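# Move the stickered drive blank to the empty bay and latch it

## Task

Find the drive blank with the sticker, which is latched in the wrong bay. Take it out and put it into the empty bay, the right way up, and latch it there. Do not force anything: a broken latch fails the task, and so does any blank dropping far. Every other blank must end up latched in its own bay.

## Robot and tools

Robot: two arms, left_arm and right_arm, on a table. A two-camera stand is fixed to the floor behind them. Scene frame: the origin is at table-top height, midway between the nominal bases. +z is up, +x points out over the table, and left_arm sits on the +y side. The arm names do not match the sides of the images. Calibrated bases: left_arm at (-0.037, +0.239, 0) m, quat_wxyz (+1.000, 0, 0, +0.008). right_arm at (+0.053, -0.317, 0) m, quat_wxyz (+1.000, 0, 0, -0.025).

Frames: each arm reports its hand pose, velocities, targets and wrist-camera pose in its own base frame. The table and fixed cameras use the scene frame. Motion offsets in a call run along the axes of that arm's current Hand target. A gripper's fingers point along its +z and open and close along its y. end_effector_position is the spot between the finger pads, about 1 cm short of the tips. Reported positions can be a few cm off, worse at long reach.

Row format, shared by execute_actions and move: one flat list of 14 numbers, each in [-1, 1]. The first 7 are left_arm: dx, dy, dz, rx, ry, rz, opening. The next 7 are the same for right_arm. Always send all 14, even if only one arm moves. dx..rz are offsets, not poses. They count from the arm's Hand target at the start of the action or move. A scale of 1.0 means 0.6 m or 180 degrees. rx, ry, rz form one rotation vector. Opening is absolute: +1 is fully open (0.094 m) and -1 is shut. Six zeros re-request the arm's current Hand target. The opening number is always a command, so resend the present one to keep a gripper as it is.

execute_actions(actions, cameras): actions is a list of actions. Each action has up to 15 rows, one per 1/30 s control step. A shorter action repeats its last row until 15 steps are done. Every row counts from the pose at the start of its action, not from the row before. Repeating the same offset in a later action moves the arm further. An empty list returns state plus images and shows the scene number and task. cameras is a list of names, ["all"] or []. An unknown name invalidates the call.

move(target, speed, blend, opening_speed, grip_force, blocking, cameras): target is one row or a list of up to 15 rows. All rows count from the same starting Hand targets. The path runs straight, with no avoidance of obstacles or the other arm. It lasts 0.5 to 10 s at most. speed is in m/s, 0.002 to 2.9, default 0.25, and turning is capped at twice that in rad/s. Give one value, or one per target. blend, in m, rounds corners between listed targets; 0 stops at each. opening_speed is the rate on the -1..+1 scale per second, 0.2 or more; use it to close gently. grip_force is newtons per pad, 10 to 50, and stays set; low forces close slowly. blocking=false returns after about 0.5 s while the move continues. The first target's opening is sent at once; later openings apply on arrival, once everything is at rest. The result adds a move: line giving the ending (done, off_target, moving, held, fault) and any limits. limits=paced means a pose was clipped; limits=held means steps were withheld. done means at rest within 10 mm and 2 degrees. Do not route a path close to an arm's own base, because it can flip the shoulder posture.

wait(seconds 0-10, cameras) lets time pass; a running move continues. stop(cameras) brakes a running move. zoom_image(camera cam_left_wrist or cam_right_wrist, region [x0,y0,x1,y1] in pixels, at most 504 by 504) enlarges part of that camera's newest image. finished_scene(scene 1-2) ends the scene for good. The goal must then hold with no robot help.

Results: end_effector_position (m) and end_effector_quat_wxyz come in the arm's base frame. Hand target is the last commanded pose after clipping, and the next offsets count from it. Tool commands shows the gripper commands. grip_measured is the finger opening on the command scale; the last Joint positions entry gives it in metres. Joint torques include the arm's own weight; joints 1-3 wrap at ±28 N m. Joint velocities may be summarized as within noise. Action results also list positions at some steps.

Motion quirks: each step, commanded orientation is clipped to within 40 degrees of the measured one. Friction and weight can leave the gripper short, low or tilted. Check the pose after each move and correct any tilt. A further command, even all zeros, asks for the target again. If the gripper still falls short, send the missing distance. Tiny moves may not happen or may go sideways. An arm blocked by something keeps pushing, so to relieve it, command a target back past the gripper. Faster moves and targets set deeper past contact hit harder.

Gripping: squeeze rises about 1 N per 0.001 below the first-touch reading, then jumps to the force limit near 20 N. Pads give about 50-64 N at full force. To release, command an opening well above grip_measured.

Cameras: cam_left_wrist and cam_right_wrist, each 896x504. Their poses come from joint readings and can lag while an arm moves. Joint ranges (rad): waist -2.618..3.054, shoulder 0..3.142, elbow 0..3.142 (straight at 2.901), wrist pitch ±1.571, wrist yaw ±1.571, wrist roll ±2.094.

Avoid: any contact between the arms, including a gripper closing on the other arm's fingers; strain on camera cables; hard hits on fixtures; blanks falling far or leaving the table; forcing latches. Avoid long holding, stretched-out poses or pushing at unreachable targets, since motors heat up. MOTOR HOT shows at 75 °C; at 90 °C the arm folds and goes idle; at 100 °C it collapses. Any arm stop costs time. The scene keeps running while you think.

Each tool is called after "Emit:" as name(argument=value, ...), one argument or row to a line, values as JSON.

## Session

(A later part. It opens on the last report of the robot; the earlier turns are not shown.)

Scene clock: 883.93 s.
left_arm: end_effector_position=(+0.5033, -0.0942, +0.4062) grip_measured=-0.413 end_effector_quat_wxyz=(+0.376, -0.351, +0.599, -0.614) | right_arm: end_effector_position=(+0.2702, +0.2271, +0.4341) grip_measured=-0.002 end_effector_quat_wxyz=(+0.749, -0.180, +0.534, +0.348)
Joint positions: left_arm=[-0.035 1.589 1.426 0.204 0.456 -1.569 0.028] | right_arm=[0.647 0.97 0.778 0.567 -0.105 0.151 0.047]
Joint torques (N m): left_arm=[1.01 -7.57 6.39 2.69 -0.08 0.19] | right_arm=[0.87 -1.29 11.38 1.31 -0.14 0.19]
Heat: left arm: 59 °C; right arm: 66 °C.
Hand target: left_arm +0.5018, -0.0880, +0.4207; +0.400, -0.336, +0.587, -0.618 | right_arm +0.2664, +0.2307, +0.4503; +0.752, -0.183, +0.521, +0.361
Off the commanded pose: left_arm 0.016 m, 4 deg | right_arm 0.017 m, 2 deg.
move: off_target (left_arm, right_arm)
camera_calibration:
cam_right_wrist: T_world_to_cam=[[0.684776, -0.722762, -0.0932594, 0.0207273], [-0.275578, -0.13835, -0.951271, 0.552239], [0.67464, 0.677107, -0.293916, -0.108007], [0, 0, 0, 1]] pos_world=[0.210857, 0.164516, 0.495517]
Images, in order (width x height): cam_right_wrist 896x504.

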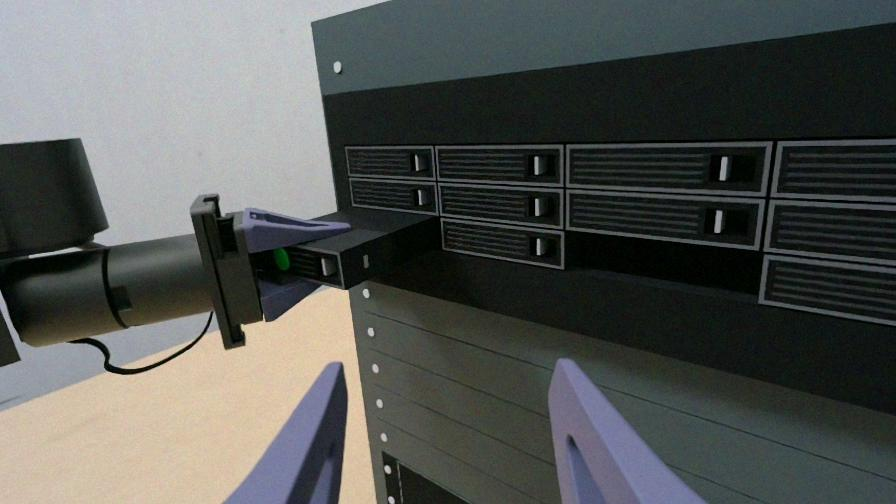

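Emit:
move(
  target=[
    [0.001,0.006,-0.02,-0.011,0,0,-0.7,0,0,0,0,0,0,0],
    [0.003,0.008,-0.008,-0.011,0,0,-0.7,0,0,0,0,0,0,0],
  ],
  speed=0.04,
  cameras=["cam_right_wrist"],
)

Emit:
zoom_image(
  camera="cam_right_wrist",
  region=[380, 200, 480, 262],
)

Emit:
zoom_image(
  camera="cam_right_wrist",
  region=[320, 200, 420, 262],
)

Scene clock: 888.57 s.
left_arm: end_effector_position=(+0.4980, -0.0926, +0.4043) grip_measured=-0.413 end_effector_quat_wxyz=(+0.375, -0.346, +0.604, -0.612) | right_arm: end_effector_position=(+0.2702, +0.2271, +0.4341) grip_measured=-0.002 end_effector_quat_wxyz=(+0.749, -0.180, +0.534, +0.348)
Joint positions: left_arm=[-0.026 1.571 1.406 0.199 0.474 -1.558 0.028] | right_arm=[0.647 0.97 0.778 0.567 -0.105 0.151 0.047]
Joint torques (N m): left_arm=[0.42 -7.46 7.42 2.16 -0.28 0.25] | right_arm=[0.85 -1.31 11.36 1.31 -0.13 0.19]
Heat: left arm: 59 °C; right arm: 66 °C.
Hand target: left_arm +0.4972, -0.0875, +0.4154; +0.394, -0.343, +0.598, -0.607 | right_arm +0.2664, +0.2307, +0.4503; +0.752, -0.183, +0.521, +0.361
Off the commanded pose: left_arm 0.012 m, 2 deg | right_arm 0.017 m, 2 deg.
move: off_target (left_arm, right_arm)
camera_calibration:
cam_right_wrist: T_world_to_cam=[[0.684776, -0.722762, -0.0932594, 0.0207273], [-0.275578, -0.13835, -0.951271, 0.552239], [0.67464, 0.677107, -0.293916, -0.108007], [0, 0, 0, 1]] pos_world=[0.210857, 0.164516, 0.495517]
Images, in order (width x height): cam_right_wrist 896x504.

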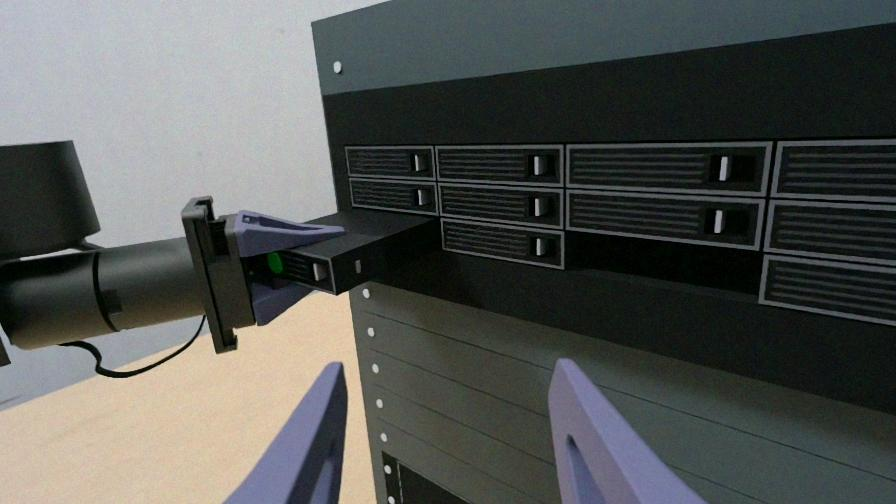

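Scaled by 5.040.

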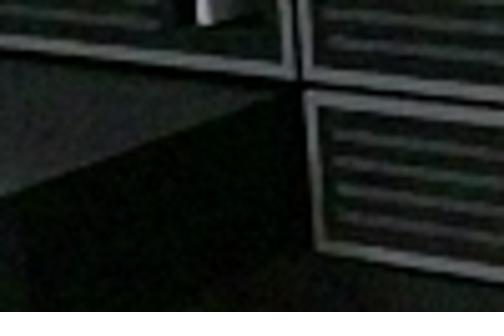

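Scaled by 5.040.

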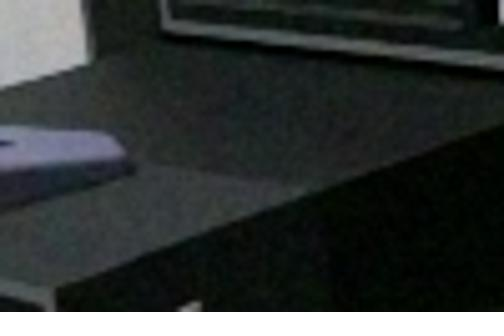

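Emit:
move(
  target=[
    [0.001,-0.003,0.0,-0.012,0,0,-0.7,0,0,0,0,0,0,0],
  ],
  speed=0.04,
  cameras=["cam_right_wrist"],
)

Emit:
zoom_image(
  camera="cam_right_wrist",
  region=[380, 200, 480, 262],
)

Emit:
zoom_image(
  camera="cam_right_wrist",
  region=[320, 200, 420, 262],
)

Scene clock: 891.53 s.
left_arm: end_effector_position=(+0.4973, -0.0928, +0.4060) grip_measured=-0.413 end_effector_quat_wxyz=(+0.370, -0.351, +0.613, -0.604) | right_arm: end_effector_position=(+0.2702, +0.2271, +0.4341) grip_measured=-0.002 end_effector_quat_wxyz=(+0.749, -0.180, +0.534, +0.348)
Joint positions: left_arm=[-0.027 1.571 1.442 0.133 0.474 -1.543 0.028] | right_arm=[0.647 0.97 0.778 0.567 -0.105 0.151 0.047]
Joint torques (N m): left_arm=[0.34 -7.3 8.31 1.96 -0.32 0.29] | right_arm=[0.84 -1.31 11.37 1.31 -0.14 0.19]
Heat: left arm: 59 °C; right arm: 66 °C.
Hand target: left_arm +0.4968, -0.0880, +0.4171; +0.388, -0.351, +0.609, -0.596 | right_arm +0.2664, +0.2307, +0.4503; +0.752, -0.183, +0.521, +0.361
Off the commanded pose: left_arm 0.012 m, 2 deg | right_arm 0.017 m, 2 deg.
move: off_target (left_arm, right_arm)
camera_calibration:
cam_right_wrist: T_world_to_cam=[[0.684776, -0.722762, -0.0932594, 0.0207273], [-0.275578, -0.13835, -0.951271, 0.552239], [0.67464, 0.677107, -0.293916, -0.108007], [0, 0, 0, 1]] pos_world=[0.210857, 0.164516, 0.495517]
Images, in order (width x height): cam_right_wrist 896x504.

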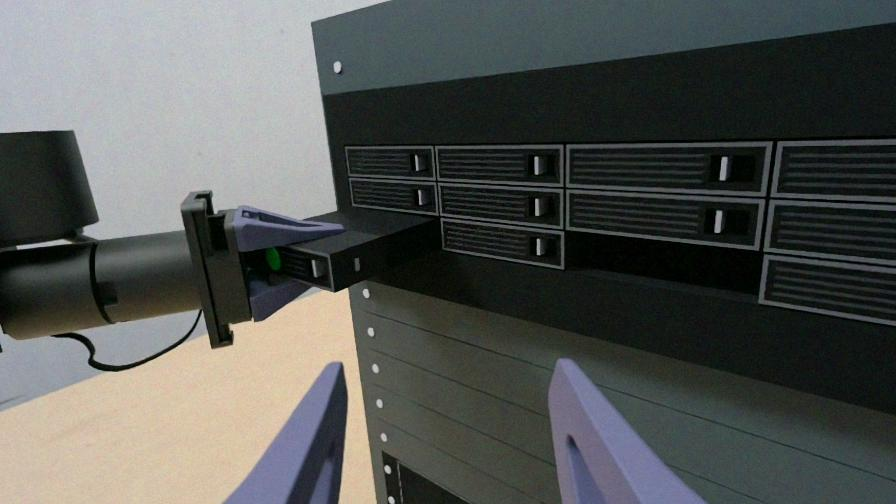

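Scaled by 5.040.

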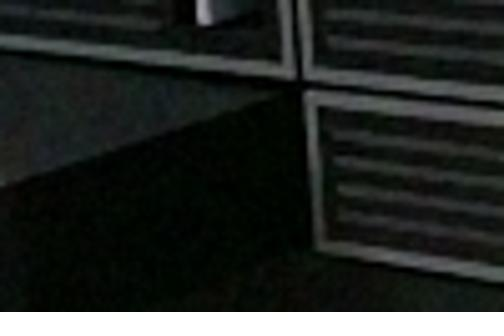

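Scaled by 5.040.

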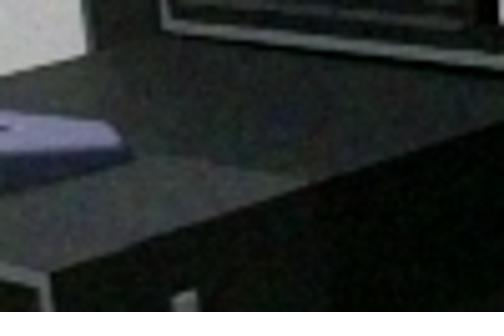

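Emit:
move(
  target=[
    [0.012,0.0,-0.01,0,0,-0.008,-0.7,0,0,0,0,0,0,0],
    [0.0145,0.002,0.0,0,0,-0.008,-0.7,0,0,0,0,0,0,0],
  ],
  speed=0.04,
  cameras=["cam_right_wrist"],
)

Emit:
zoom_image(
  camera="cam_right_wrist",
  region=[380, 200, 480, 262],
)

Emit:
zoom_image(
  camera="cam_right_wrist",
  region=[320, 200, 420, 262],
)

Scene clock: 895.97 s.
left_arm: end_effector_position=(+0.4958, -0.0961, +0.4069) grip_measured=-0.413 end_effector_quat_wxyz=(+0.373, -0.357, +0.611, -0.600) | right_arm: end_effector_position=(+0.2702, +0.2271, +0.4341) grip_measured=-0.002 end_effector_quat_wxyz=(+0.749, -0.180, +0.534, +0.348)
Joint positions: left_arm=[-0.044 1.562 1.442 0.118 0.442 -1.542 0.028] | right_arm=[0.647 0.97 0.778 0.567 -0.105 0.151 0.047]
Joint torques (N m): left_arm=[0.02 -7.6 6.87 2.19 -0.2 -0.02] | right_arm=[0.84 -1.31 11.38 1.32 -0.14 0.19]
Heat: left arm: 59 °C; right arm: 67 °C.
Hand target: left_arm +0.4928, -0.0957, +0.4155; +0.380, -0.358, +0.605, -0.601 | right_arm +0.2664, +0.2307, +0.4503; +0.752, -0.183, +0.521, +0.361
Off the commanded pose: left_arm 0.009 m, 1 deg | right_arm 0.017 m, 2 deg.
move: off_target (right_arm)
camera_calibration:
cam_right_wrist: T_world_to_cam=[[0.684776, -0.722762, -0.0932594, 0.0207273], [-0.275578, -0.13835, -0.951271, 0.552239], [0.67464, 0.677107, -0.293916, -0.108007], [0, 0, 0, 1]] pos_world=[0.210857, 0.164516, 0.495517]
Images, in order (width x height): cam_right_wrist 896x504.

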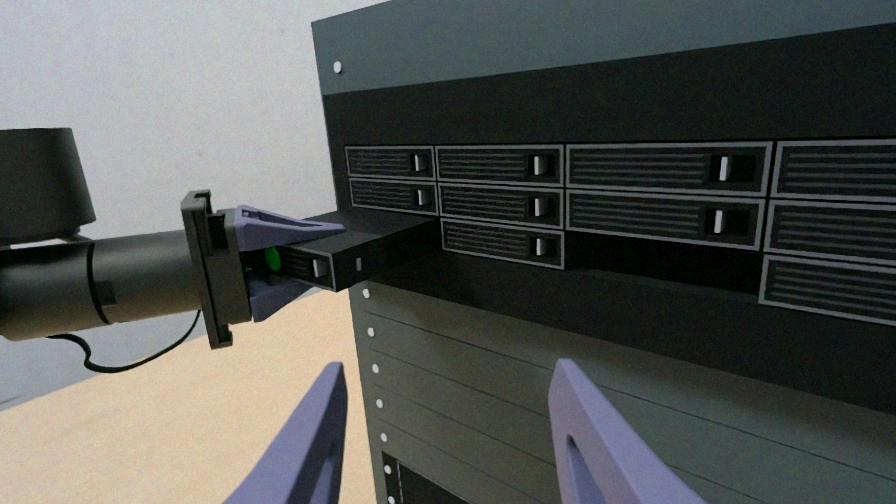

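Scaled by 5.040.

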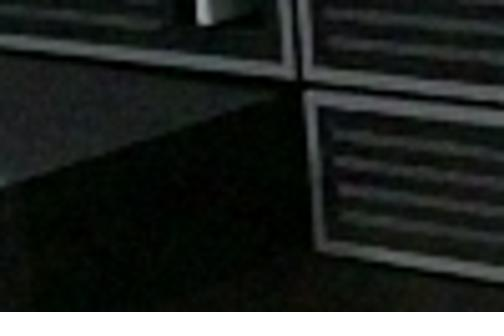

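Scaled by 5.040.

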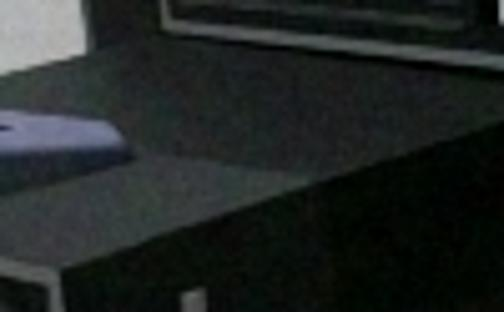

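Emit:
move(
  target=[
    [0.0,-0.002,-0.015,0,0,-0.01,-0.7,0,0,0,0,0,0,0],
    [0.0,0.003,0.0,0,0,-0.01,-0.7,0,0,0,0,0,0,0],
  ],
  speed=0.04,
  cameras=["cam_right_wrist"],
)

Emit:
zoom_image(
  camera="cam_right_wrist",
  region=[380, 200, 480, 262],
)

Emit:
zoom_image(
  camera="cam_right_wrist",
  region=[320, 200, 420, 262],
)

Scene clock: 899.40 s.
left_arm: end_effector_position=(+0.4922, -0.0957, +0.4070) grip_measured=-0.413 end_effector_quat_wxyz=(+0.366, -0.365, +0.606, -0.604) | right_arm: end_effector_position=(+0.2702, +0.2271, +0.4341) grip_measured=-0.002 end_effector_quat_wxyz=(+0.749, -0.180, +0.534, +0.348)
Joint positions: left_arm=[-0.044 1.548 1.428 0.118 0.44 -1.567 0.028] | right_arm=[0.647 0.97 0.778 0.567 -0.105 0.151 0.047]
Joint torques (N m): left_arm=[-0.13 -6.42 7.28 2.26 -0.19 -0.09] | right_arm=[0.85 -1.29 11.41 1.32 -0.14 0.19]
Heat: left arm: 59 °C; right arm: 67 °C.
Hand target: left_arm +0.4929, -0.0957, +0.4137; +0.371, -0.368, +0.599, -0.607 | right_arm +0.2664, +0.2307, +0.4503; +0.752, -0.183, +0.521, +0.361
Off the commanded pose: left_arm 0.007 m, 1 deg | right_arm 0.017 m, 2 deg.
move: off_target (right_arm)
camera_calibration:
cam_right_wrist: T_world_to_cam=[[0.684776, -0.722762, -0.0932594, 0.0207273], [-0.275578, -0.13835, -0.951271, 0.552239], [0.67464, 0.677107, -0.293916, -0.108007], [0, 0, 0, 1]] pos_world=[0.210857, 0.164516, 0.495517]
Images, in order (width x height): cam_right_wrist 896x504.

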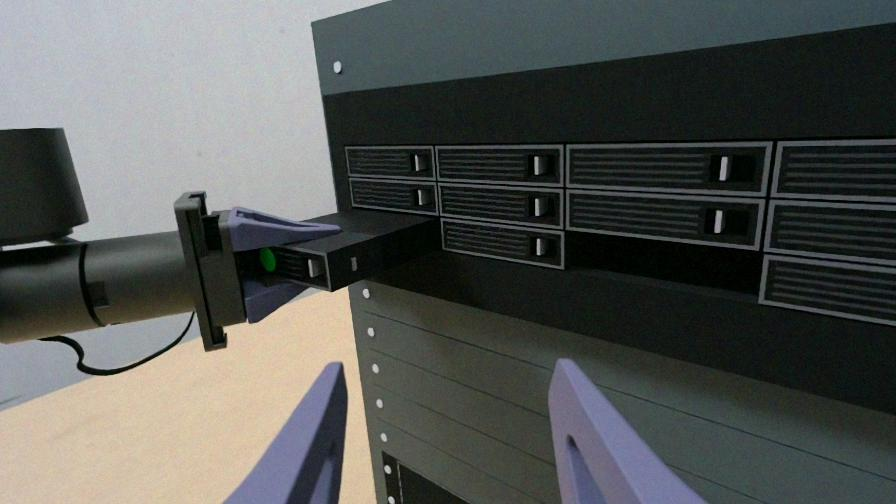

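Scaled by 5.040.

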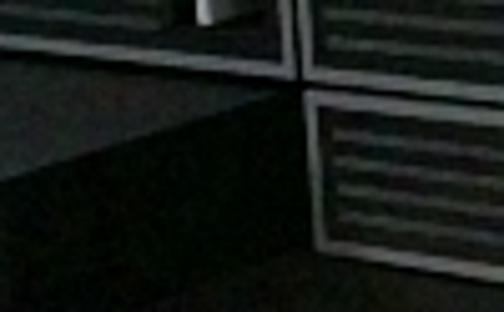

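Scaled by 5.040.

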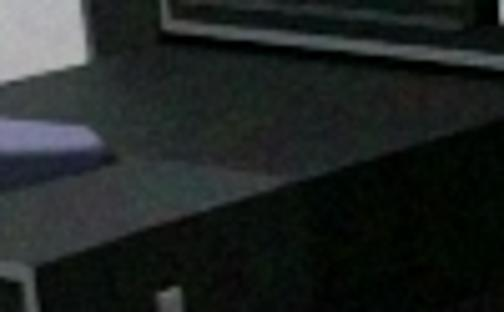

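Emit:
move(
  target=[-0.0085,0.001,0.015,0.002,0,0,-0.7,0,0,0,0,0,0,0],
  speed=0.04,
)

Emit:
move(
  target=[-0.0085,0.003,0.018,0.0,0,0,-0.7,0,0,0,0,0,0,0],
  speed=0.04,
  cameras=["cam_right_wrist"],
)

Emit:
zoom_image(
  camera="cam_right_wrist",
  region=[320, 200, 420, 262],
)

Emit:
zoom_image(
  camera="cam_right_wrist",
  region=[380, 200, 480, 262],
)

Scene clock: 902.67 s.
left_arm: end_effector_position=(+0.4997, -0.0960, +0.4059) grip_measured=-0.413 end_effector_quat_wxyz=(+0.368, -0.363, +0.605, -0.606) | right_arm: end_effector_position=(+0.2702, +0.2271, +0.4341) grip_measured=-0.002 end_effector_quat_wxyz=(+0.749, -0.180, +0.534, +0.348)
Joint positions: left_arm=[-0.044 1.575 1.443 0.138 0.44 -1.567 0.028] | right_arm=[0.647 0.97 0.778 0.567 -0.105 0.151 0.047]
Joint torques (N m): left_arm=[0.1 -5.76 8.28 2.22 -0.16 -0.14] | right_arm=[0.84 -1.31 11.37 1.31 -0.14 0.19]
Heat: left arm: 59 °C; right arm: 67 °C.
Hand target: left_arm +0.5032, -0.0952, +0.4132; +0.372, -0.366, +0.597, -0.609 | right_arm +0.2664, +0.2307, +0.4503; +0.752, -0.183, +0.521, +0.361
Off the commanded pose: left_arm 0.008 m, 1 deg | right_arm 0.017 m, 2 deg.
move: off_target (right_arm)

Scene clock: 903.50 s.
left_arm: end_effector_position=(+0.5012, -0.0973, +0.4071) grip_measured=-0.413 end_effector_quat_wxyz=(+0.358, -0.362, +0.610, -0.607) | right_arm: end_effector_position=(+0.2702, +0.2271, +0.4341) grip_measured=-0.002 end_effector_quat_wxyz=(+0.749, -0.180, +0.534, +0.348)
Joint positions: left_arm=[-0.039 1.588 1.473 0.108 0.463 -1.569 0.028] | right_arm=[0.647 0.97 0.778 0.567 -0.105 0.151 0.047]
Joint torques (N m): left_arm=[-0.16 -3.49 8.76 2.61 -0.4 -0.11] | right_arm=[0.84 -1.29 11.38 1.32 -0.14 0.19]
Heat: left arm: 59 °C; right arm: 67 °C.
Hand target: left_arm +0.5152, -0.0955, +0.4115; +0.372, -0.366, +0.597, -0.609 | right_arm +0.2664, +0.2307, +0.4503; +0.752, -0.183, +0.521, +0.361
Off the commanded pose: left_arm 0.015 m, 2 deg | right_arm 0.017 m, 2 deg.
move: off_target (left_arm, right_arm)
camera_calibration:
cam_right_wrist: T_world_to_cam=[[0.684776, -0.722762, -0.0932594, 0.0207273], [-0.275578, -0.13835, -0.951271, 0.552239], [0.67464, 0.677107, -0.293916, -0.108007], [0, 0, 0, 1]] pos_world=[0.210857, 0.164516, 0.495517]
Images, in order (width x height): cam_right_wrist 896x504.

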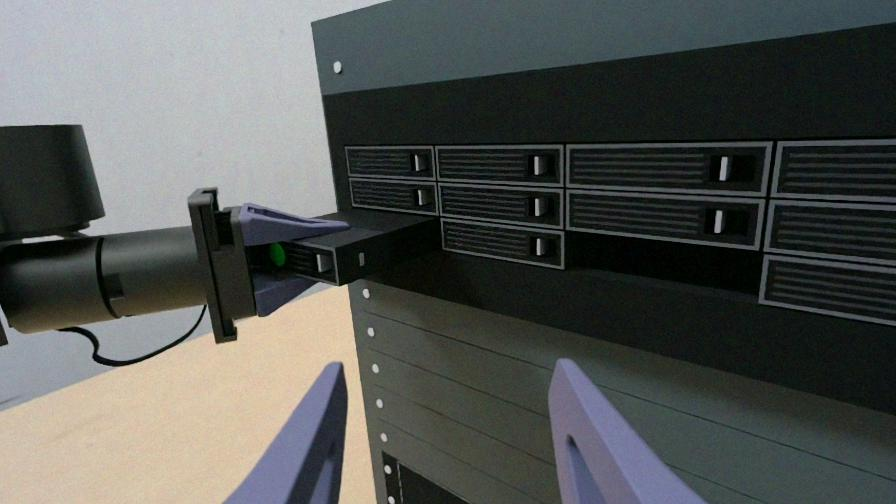

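Scaled by 5.040.

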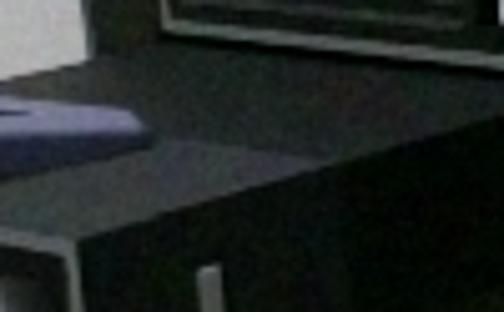

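Scaled by 5.040.

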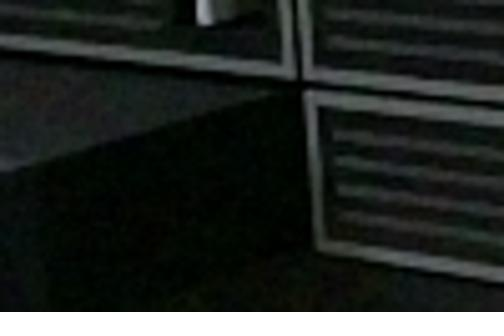

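Emit:
move(
  target=[
    [-0.006,0.0,-0.035,0,0,0,-0.7,0,0,0,0,0,0,0],
    [-0.012,0.0,-0.02,0,0,0,-0.7,0,0,0,0,0,0,0],
    [-0.012,0.0,0.0,0,0,0,-0.7,0,0,0,0,0,0,0],
  ],
  speed=0.04,
  cameras=["cam_right_wrist"],
)

Emit:
zoom_image(
  camera="cam_right_wrist",
  region=[260, 180, 460, 305],
)

Scene clock: 909.57 s.
left_arm: end_effector_position=(+0.5019, -0.0943, +0.4072) grip_measured=-0.413 end_effector_quat_wxyz=(+0.353, -0.357, +0.613, -0.610) | right_arm: end_effector_position=(+0.2702, +0.2271, +0.4341) grip_measured=-0.002 end_effector_quat_wxyz=(+0.749, -0.180, +0.534, +0.348)
Joint positions: left_arm=[-0.023 1.596 1.481 0.107 0.496 -1.569 0.028] | right_arm=[0.647 0.97 0.778 0.567 -0.105 0.151 0.047]
Joint torques (N m): left_arm=[-0.1 -3.26 8.87 2.61 -0.56 -0.1] | right_arm=[0.85 -1.29 11.38 1.31 -0.14 0.19]
Heat: left arm: 59 °C; right arm: 67 °C.
Hand target: left_arm +0.5185, -0.0891, +0.4117; +0.372, -0.366, +0.597, -0.609 | right_arm +0.2664, +0.2307, +0.4503; +0.752, -0.183, +0.521, +0.361
Off the commanded pose: left_arm 0.018 m, 3 deg | right_arm 0.017 m, 2 deg.
move: off_target (left_arm, right_arm)
camera_calibration:
cam_right_wrist: T_world_to_cam=[[0.684776, -0.722762, -0.0932594, 0.0207273], [-0.275578, -0.13835, -0.951271, 0.552239], [0.67464, 0.677107, -0.293916, -0.108007], [0, 0, 0, 1]] pos_world=[0.210857, 0.164516, 0.495517]
Images, in order (width x height): cam_right_wrist 896x504.

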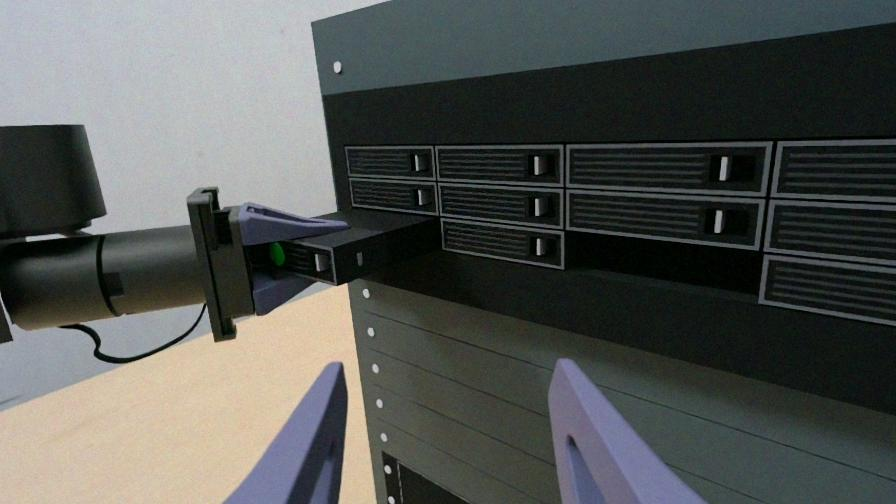

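Scaled by 2.520.

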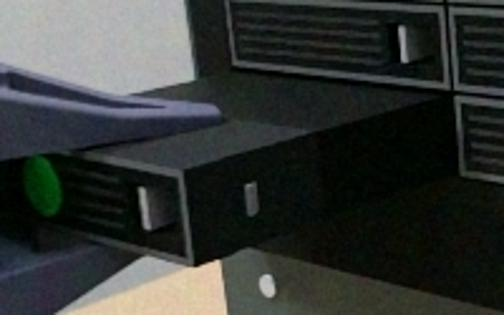

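Emit:
move(
  target=[0.014,0,-0.025,0,0,0,-0.7,0,0,0,0,0,0,0],
  speed=0.04,
  cameras=["cam_right_wrist"],
)

Emit:
zoom_image(
  camera="cam_right_wrist",
  region=[260, 180, 460, 305],
)

Emit:
zoom_image(
  camera="cam_right_wrist",
  region=[380, 200, 480, 262],
)

Emit:
zoom_image(
  camera="cam_right_wrist",
  region=[320, 200, 420, 262],
)

Scene clock: 933.00 s.
left_arm: end_effector_position=(+0.5011, -0.0931, +0.4062) grip_measured=-0.413 end_effector_quat_wxyz=(+0.359, -0.356, +0.610, -0.610) | right_arm: end_effector_position=(+0.2702, +0.2271, +0.4341) grip_measured=-0.002 end_effector_quat_wxyz=(+0.749, -0.180, +0.534, +0.348)
Joint positions: left_arm=[-0.023 1.589 1.459 0.133 0.488 -1.569 0.028] | right_arm=[0.647 0.97 0.778 0.567 -0.105 0.151 0.047]
Joint torques (N m): left_arm=[-0.27 -7.71 5.9 2.35 -0.5 -0.11] | right_arm=[0.83 -1.31 11.37 1.31 -0.14 0.19]
Heat: left arm: 61 °C; right arm: 67 °C.
Hand target: left_arm +0.5013, -0.0898, +0.4115; +0.372, -0.366, +0.597, -0.609 | right_arm +0.2664, +0.2307, +0.4503; +0.752, -0.183, +0.521, +0.361
Off the commanded pose: left_arm 0.006 m, 2 deg | right_arm 0.017 m, 2 deg.
move: off_target (right_arm)
camera_calibration:
cam_right_wrist: T_world_to_cam=[[0.684776, -0.722762, -0.0932594, 0.0207273], [-0.275578, -0.13835, -0.951271, 0.552239], [0.67464, 0.677107, -0.293916, -0.108007], [0, 0, 0, 1]] pos_world=[0.210857, 0.164516, 0.495517]
Images, in order (width x height): cam_right_wrist 896x504.

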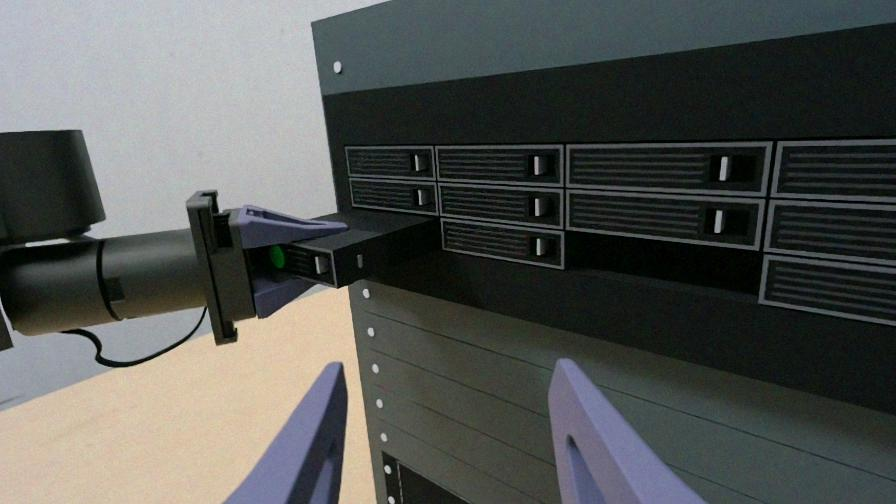

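Scaled by 2.520.

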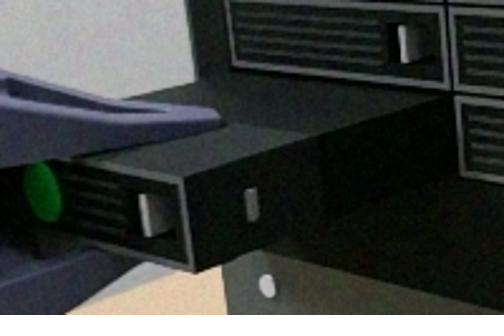

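Scaled by 5.040.

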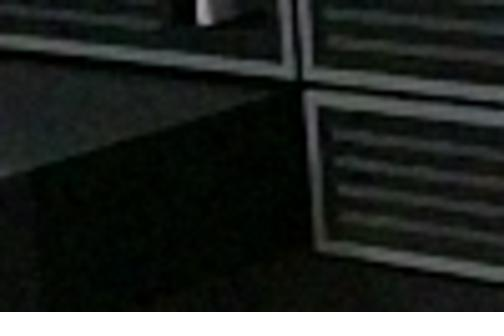

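Scaled by 5.040.

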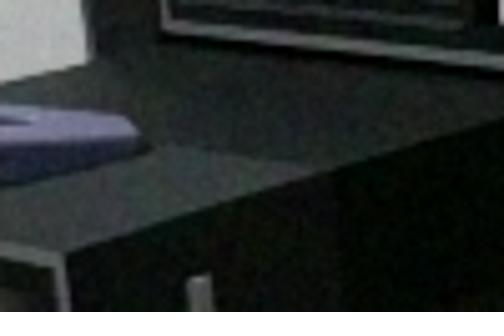

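Emit:
zoom_image(
  camera="cam_right_wrist",
  region=[270, 225, 370, 295],
)

Emit:
execute_actions(
  actions=[],
)

Emit:
zoom_image(
  camera="cam_left_wrist",
  region=[200, 0, 700, 280],
)

Scaled by 5.040.

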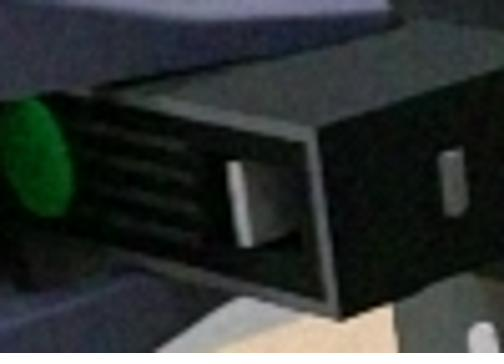

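Scene clock: 947.73 s.
left_arm: end_effector_position=(+0.5011, -0.0931, +0.4060) grip_measured=-0.413 end_effector_quat_wxyz=(+0.359, -0.356, +0.610, -0.610) | right_arm: end_effector_position=(+0.2702, +0.2271, +0.4341) grip_measured=-0.002 end_effector_quat_wxyz=(+0.749, -0.180, +0.534, +0.348)
Joint positions: left_arm=[-0.023 1.589 1.459 0.133 0.488 -1.569 0.028] | right_arm=[0.647 0.97 0.778 0.567 -0.105 0.151 0.047]
Joint velocities: within noise
Joint torques (N m): left_arm=[-0.31 -7.71 5.86 2.33 -0.52 -0.09] | right_arm=[0.85 -1.29 11.38 1.32 -0.14 0.19]
Heat: left arm: 59 °C; right arm: 67 °C.
Hand target: left_arm +0.5013, -0.0898, +0.4113; +0.372, -0.367, +0.597, -0.609 | right_arm +0.2664, +0.2307, +0.4503; +0.752, -0.183, +0.521, +0.361
Tool commands: left_gripper/opening=-0.7 right_gripper/opening=+0.0
Off the commanded pose: left_arm 0.006 m, 2 deg | right_arm 0.017 m, 2 deg.
camera_calibration:
cam_left_wrist: T_world_to_cam=[[-0.00798207, 0.055314, 0.998437, -0.394113], [-0.929718, -0.368045, 0.0129572, 0.459024], [0.368186, -0.928161, 0.0543641, -0.193164], [0, 0, 0, 1]] pos_world=[0.494737, 0.0114545, 0.398051]
cam_right_wrist: T_world_to_cam=[[0.684776, -0.722762, -0.0932594, 0.0207273], [-0.275578, -0.13835, -0.951271, 0.552239], [0.67464, 0.677107, -0.293916, -0.108007], [0, 0, 0, 1]] pos_world=[0.210857, 0.164516, 0.495517]

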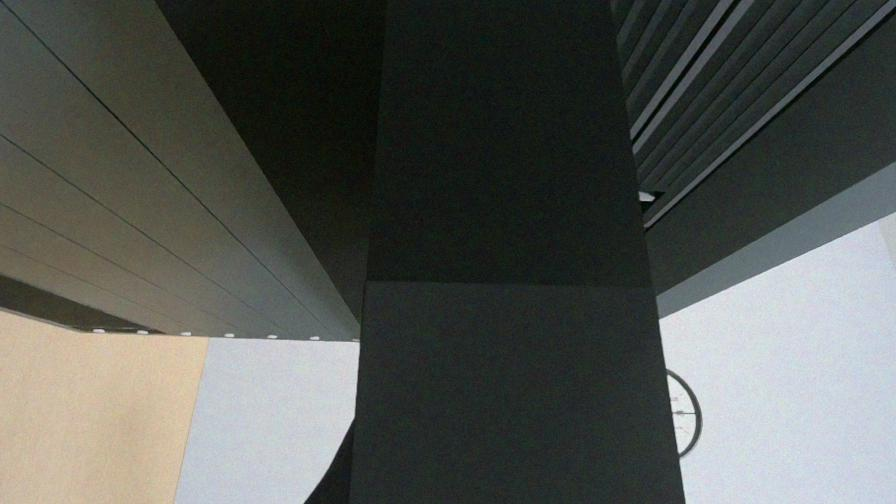

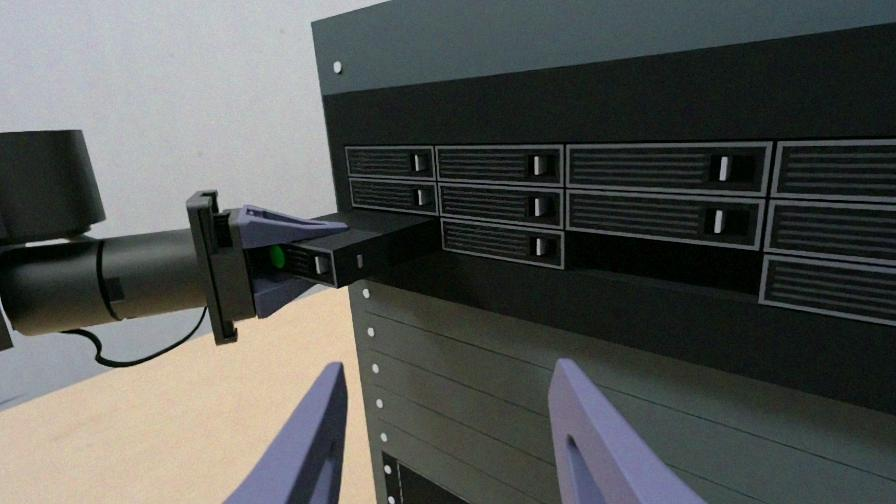

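Scaled by 1.008.

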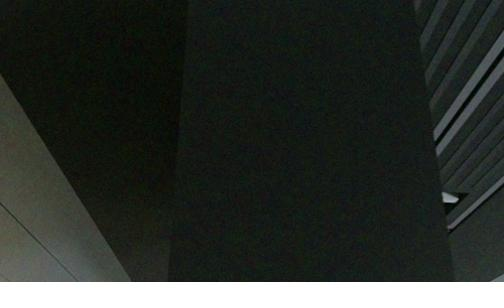

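Emit:
zoom_image(
  camera="cam_right_wrist",
  region=[335, 140, 395, 215],
)

Emit:
zoom_image(
  camera="cam_right_wrist",
  region=[415, 140, 475, 215],
)

Emit:
zoom_image(
  camera="cam_right_wrist",
  region=[300, 235, 360, 310],
)

Emit:
zoom_image(
  camera="cam_right_wrist",
  region=[540, 220, 780, 320],
)

Scaled by 6.720.

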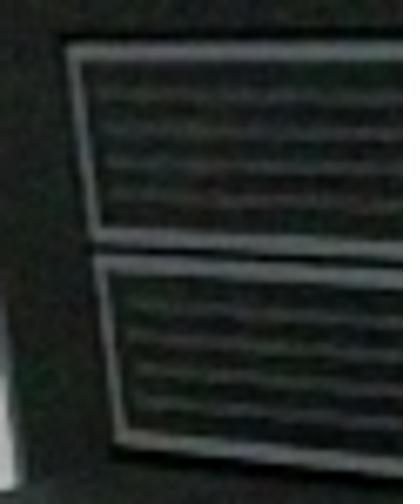

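Scaled by 6.720.

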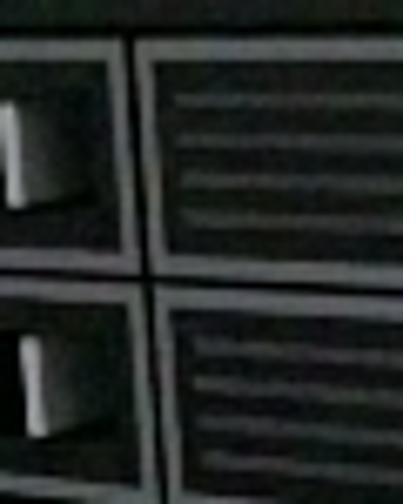

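Scaled by 6.720.

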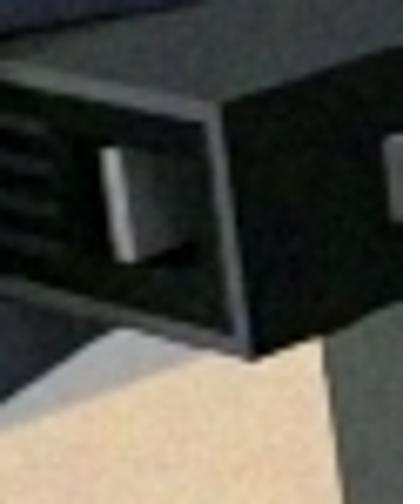

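Scaled by 2.100.

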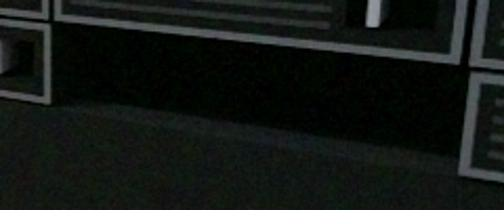

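Emit:
move(
  target=[
    [0.0085,0,-0.015,0,0,0,-0.6,0,0,0,0,0,0,0],
    [-0.017,0,0.03,0,0,0,-0.6,0,0,0,0,0,0,0],
    [-0.026,0,0.0256,0,0,0,-0.6,0,0,0,0,0,0,0],
    [-0.008,0,0.0344,0,0,0,-0.6,0,0,0,0,0,0,0],
    [-0.026,0.01,0.0256,0,0,0,-0.6,0,0,0,0,0,0,0],
    [-0.019,-0.005,0.033,0,0,0,-0.6,0,0,0,0,0,0,0],
  ],
  speed=0.04,
  blend=0.002,
  grip_force=[18, 50],
  cameras=["cam_right_wrist"],
)

Emit:
zoom_image(
  camera="cam_right_wrist",
  region=[260, 180, 460, 305],
)

Scene clock: 971.07 s.
left_arm: end_effector_position=(+0.5031, -0.0926, +0.4098) grip_measured=-0.401 end_effector_quat_wxyz=(+0.347, -0.368, +0.612, -0.608) | right_arm: end_effector_position=(+0.2702, +0.2271, +0.4341) grip_measured=-0.002 end_effector_quat_wxyz=(+0.749, -0.180, +0.534, +0.348)
Joint positions: left_arm=[-0.021 1.602 1.511 0.067 0.491 -1.582 0.028] | right_arm=[0.647 0.97 0.778 0.567 -0.105 0.151 0.047]
Joint torques (N m): left_arm=[0.02 -2.21 9.01 2.94 -0.49 0.05] | right_arm=[0.85 -1.29 11.38 1.32 -0.13 0.19]
Heat: left arm: 58 °C; right arm: 67 °C.
Hand target: left_arm +0.5241, -0.0885, +0.4148; +0.372, -0.366, +0.597, -0.609 | right_arm +0.2664, +0.2307, +0.4503; +0.752, -0.183, +0.521, +0.361
Off the commanded pose: left_arm 0.022 m, 3 deg | right_arm 0.017 m, 2 deg.
grip_force (N): 18, 50
move: off_target (left_arm, right_arm)
camera_calibration:
cam_right_wrist: T_world_to_cam=[[0.684776, -0.722762, -0.0932594, 0.0207273], [-0.275578, -0.13835, -0.951271, 0.552239], [0.67464, 0.677107, -0.293916, -0.108007], [0, 0, 0, 1]] pos_world=[0.210857, 0.164516, 0.495517]
Images, in order (width x height): cam_right_wrist 896x504.

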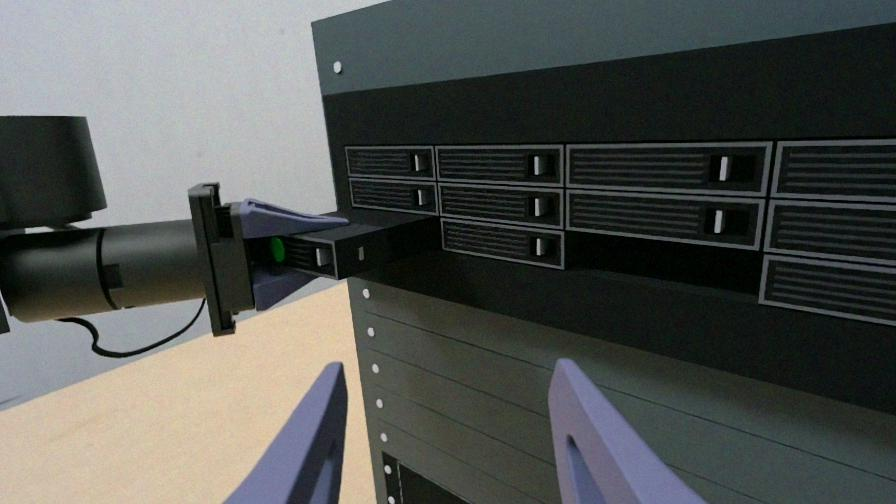

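Scaled by 2.520.

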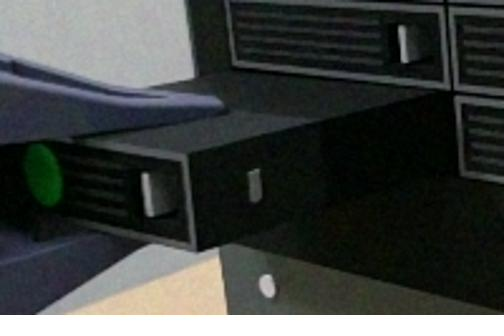

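Emit:
move(
  target=[
    [0.017,0,-0.030,0,0,0,-0.7,0,0,0,0,0,0,0],
    [0.017,0.012,-0.030,0.008,0,0,-0.7,0,0,0,0,0,0,0],
  ],
  speed=0.05,
  grip_force=[30, 50],
  cameras=["cam_right_wrist"],
)

Emit:
zoom_image(
  camera="cam_right_wrist",
  region=[260, 180, 460, 305],
)

Scene clock: 976.63 s.
left_arm: end_effector_position=(+0.5026, -0.0931, +0.4049) grip_measured=-0.401 end_effector_quat_wxyz=(+0.368, -0.352, +0.599, -0.618) | right_arm: end_effector_position=(+0.2702, +0.2271, +0.4341) grip_measured=-0.002 end_effector_quat_wxyz=(+0.749, -0.180, +0.534, +0.348)
Joint positions: left_arm=[-0.027 1.589 1.422 0.205 0.474 -1.583 0.028] | right_arm=[0.647 0.97 0.778 0.567 -0.105 0.151 0.047]
Joint torques (N m): left_arm=[0.03 -7.19 5.89 2.3 -0.39 -0.09] | right_arm=[0.85 -1.28 11.38 1.32 -0.13 0.19]
Heat: left arm: 58 °C; right arm: 67 °C.
Hand target: left_arm +0.5035, -0.0895, +0.4072; +0.377, -0.362, +0.590, -0.616 | right_arm +0.2664, +0.2307, +0.4503; +0.752, -0.183, +0.521, +0.361
Off the commanded pose: left_arm 0.004 m, 2 deg | right_arm 0.017 m, 2 deg.
grip_force (N): 30, 50
move: off_target (right_arm)
camera_calibration:
cam_right_wrist: T_world_to_cam=[[0.684776, -0.722762, -0.0932594, 0.0207273], [-0.275578, -0.13835, -0.951271, 0.552239], [0.67464, 0.677107, -0.293916, -0.108007], [0, 0, 0, 1]] pos_world=[0.210857, 0.164516, 0.495517]
Images, in order (width x height): cam_right_wrist 896x504.

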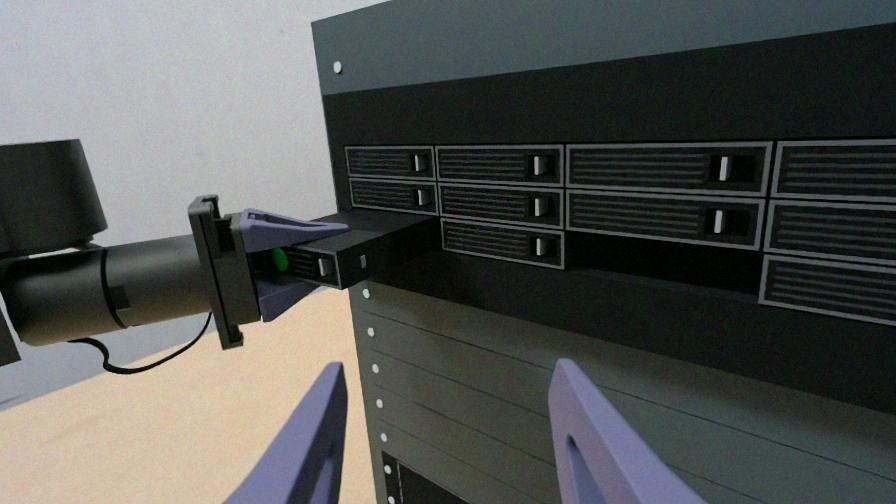

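Scaled by 2.520.

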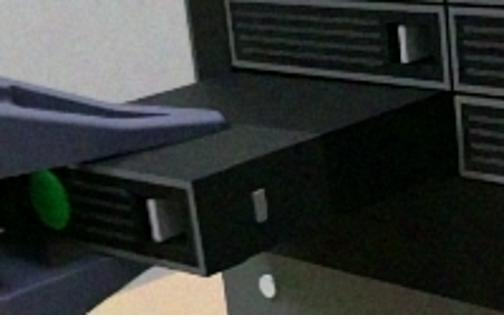

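Emit:
move(
  target=[
    [0.004,0,-0.007,0.005,0,-0.009,-0.7,0,0,0,0,0,0,0],
    [-0.008,-0.004,0.016,0.005,0,-0.009,-0.7,0,0,0,0,0,0,0],
  ],
  speed=0.04,
  cameras=["cam_right_wrist"],
)

Emit:
zoom_image(
  camera="cam_right_wrist",
  region=[260, 180, 460, 305],
)

Scene clock: 981.80 s.
left_arm: end_effector_position=(+0.5030, -0.0933, +0.4062) grip_measured=-0.401 end_effector_quat_wxyz=(+0.366, -0.356, +0.592, -0.623) | right_arm: end_effector_position=(+0.2702, +0.2271, +0.4341) grip_measured=-0.002 end_effector_quat_wxyz=(+0.749, -0.180, +0.534, +0.348)
Joint positions: left_arm=[-0.029 1.589 1.417 0.223 0.469 -1.604 0.028] | right_arm=[0.647 0.97 0.778 0.567 -0.105 0.151 0.047]
Joint torques (N m): left_arm=[0.24 -4.16 8.85 2.37 -0.32 -0.26] | right_arm=[0.84 -1.31 11.36 1.31 -0.13 0.19]
Heat: left arm: 58 °C; right arm: 68 °C.
Hand target: left_arm +0.5141, -0.0896, +0.4101; +0.371, -0.367, +0.580, -0.626 | right_arm +0.2664, +0.2307, +0.4503; +0.752, -0.183, +0.521, +0.361
Off the commanded pose: left_arm 0.012 m, 2 deg | right_arm 0.017 m, 2 deg.
grip_force (N): 30, 50
move: off_target (left_arm, right_arm)
camera_calibration:
cam_right_wrist: T_world_to_cam=[[0.684776, -0.722762, -0.0932594, 0.0207273], [-0.275578, -0.13835, -0.951271, 0.552239], [0.67464, 0.677107, -0.293916, -0.108007], [0, 0, 0, 1]] pos_world=[0.210857, 0.164516, 0.495517]
Images, in order (width x height): cam_right_wrist 896x504.

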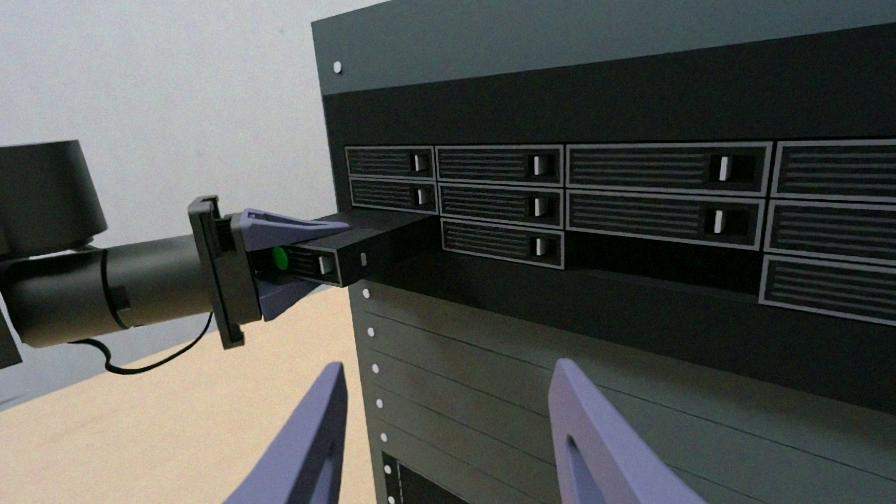

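Scaled by 2.520.

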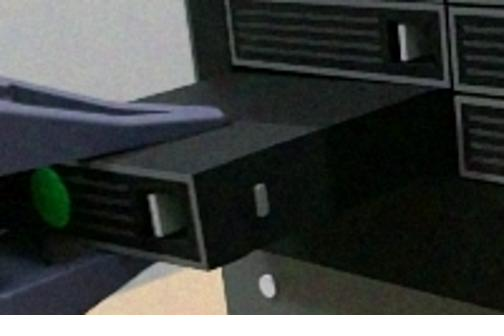

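Emit:
zoom_image(
  camera="cam_right_wrist",
  region=[400, 195, 450, 226],
)

Emit:
zoom_image(
  camera="cam_right_wrist",
  region=[320, 195, 400, 245],
)

Scaled by 10.080.

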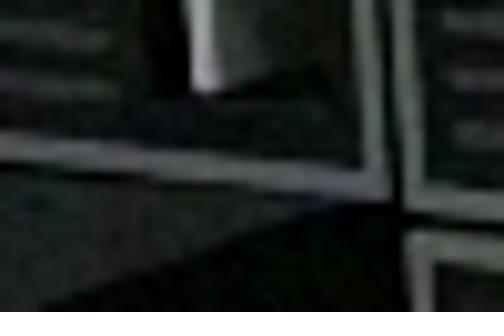

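Scaled by 6.300.

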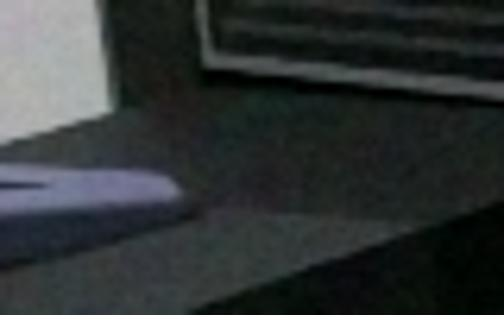

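Emit:
move(
  target=[
    [0.019,0,-0.033,0,0,0,-0.7,0,0,0,0,0,0,0],
    [0.019,0,-0.033,-0.007,0,0.0125,-0.7,0,0,0,0,0,0,0],
  ],
  speed=0.05,
  grip_force=[50, 50],
  cameras=["cam_right_wrist"],
)

Emit:
zoom_image(
  camera="cam_right_wrist",
  region=[400, 195, 450, 226],
)

Emit:
zoom_image(
  camera="cam_right_wrist",
  region=[320, 195, 400, 245],
)

Emit:
zoom_image(
  camera="cam_right_wrist",
  region=[260, 180, 460, 305],
)

Scene clock: 1000.77 s.
left_arm: end_effector_position=(+0.4956, -0.0936, +0.4024) grip_measured=-0.412 end_effector_quat_wxyz=(+0.376, -0.349, +0.596, -0.617) | right_arm: end_effector_position=(+0.2702, +0.2271, +0.4341) grip_measured=-0.002 end_effector_quat_wxyz=(+0.749, -0.180, +0.534, +0.348)
Joint positions: left_arm=[-0.033 1.559 1.372 0.238 0.461 -1.576 0.028] | right_arm=[0.647 0.97 0.778 0.567 -0.105 0.151 0.047]
Joint torques (N m): left_arm=[0.1 -8.34 7.31 1.69 -0.28 0] | right_arm=[0.85 -1.29 11.37 1.32 -0.14 0.19]
Heat: left arm: 57 °C; right arm: 68 °C.
Hand target: left_arm +0.4914, -0.0908, +0.4091; +0.379, -0.360, +0.594, -0.612 | right_arm +0.2664, +0.2307, +0.4503; +0.752, -0.183, +0.521, +0.361
Off the commanded pose: left_arm 0.009 m, 1 deg | right_arm 0.017 m, 2 deg.
move: off_target (right_arm)
camera_calibration:
cam_right_wrist: T_world_to_cam=[[0.684776, -0.722762, -0.0932594, 0.0207273], [-0.275578, -0.13835, -0.951271, 0.552239], [0.67464, 0.677107, -0.293916, -0.108007], [0, 0, 0, 1]] pos_world=[0.210857, 0.164516, 0.495517]
Images, in order (width x height): cam_right_wrist 896x504.

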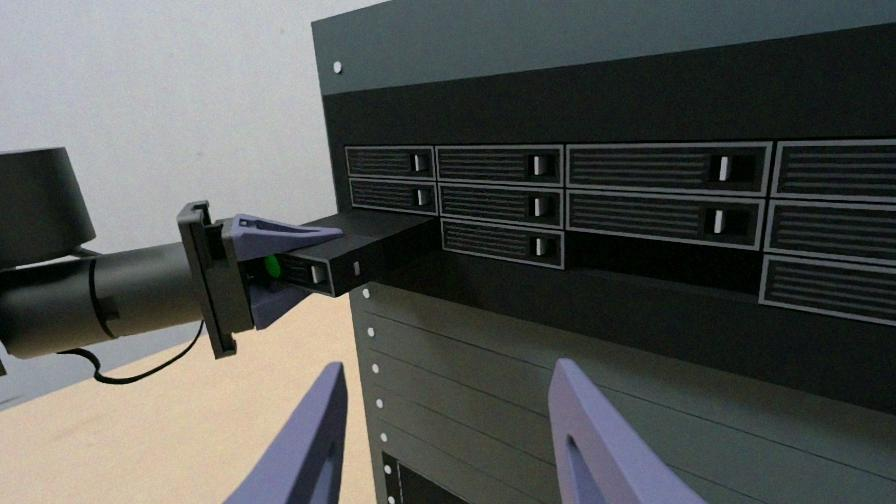

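Scaled by 10.080.

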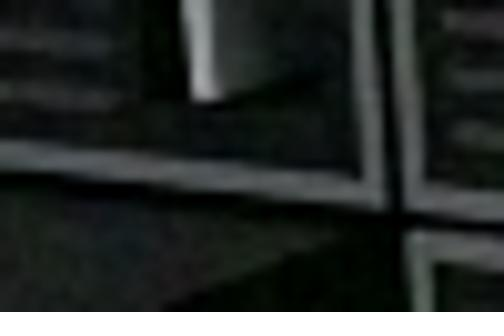

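Scaled by 6.300.

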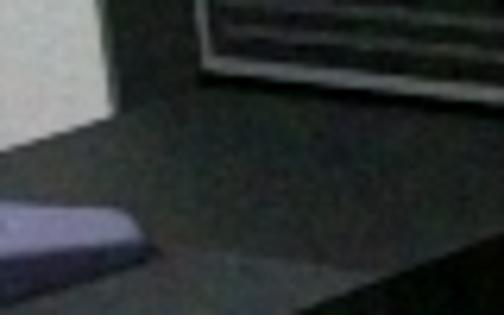

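Scaled by 2.520.

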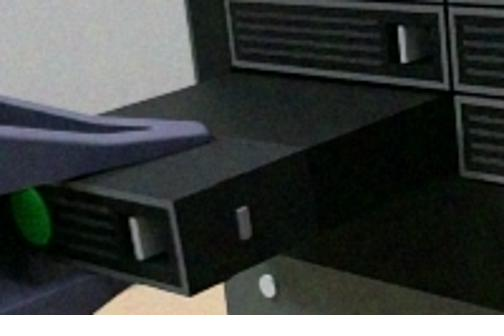

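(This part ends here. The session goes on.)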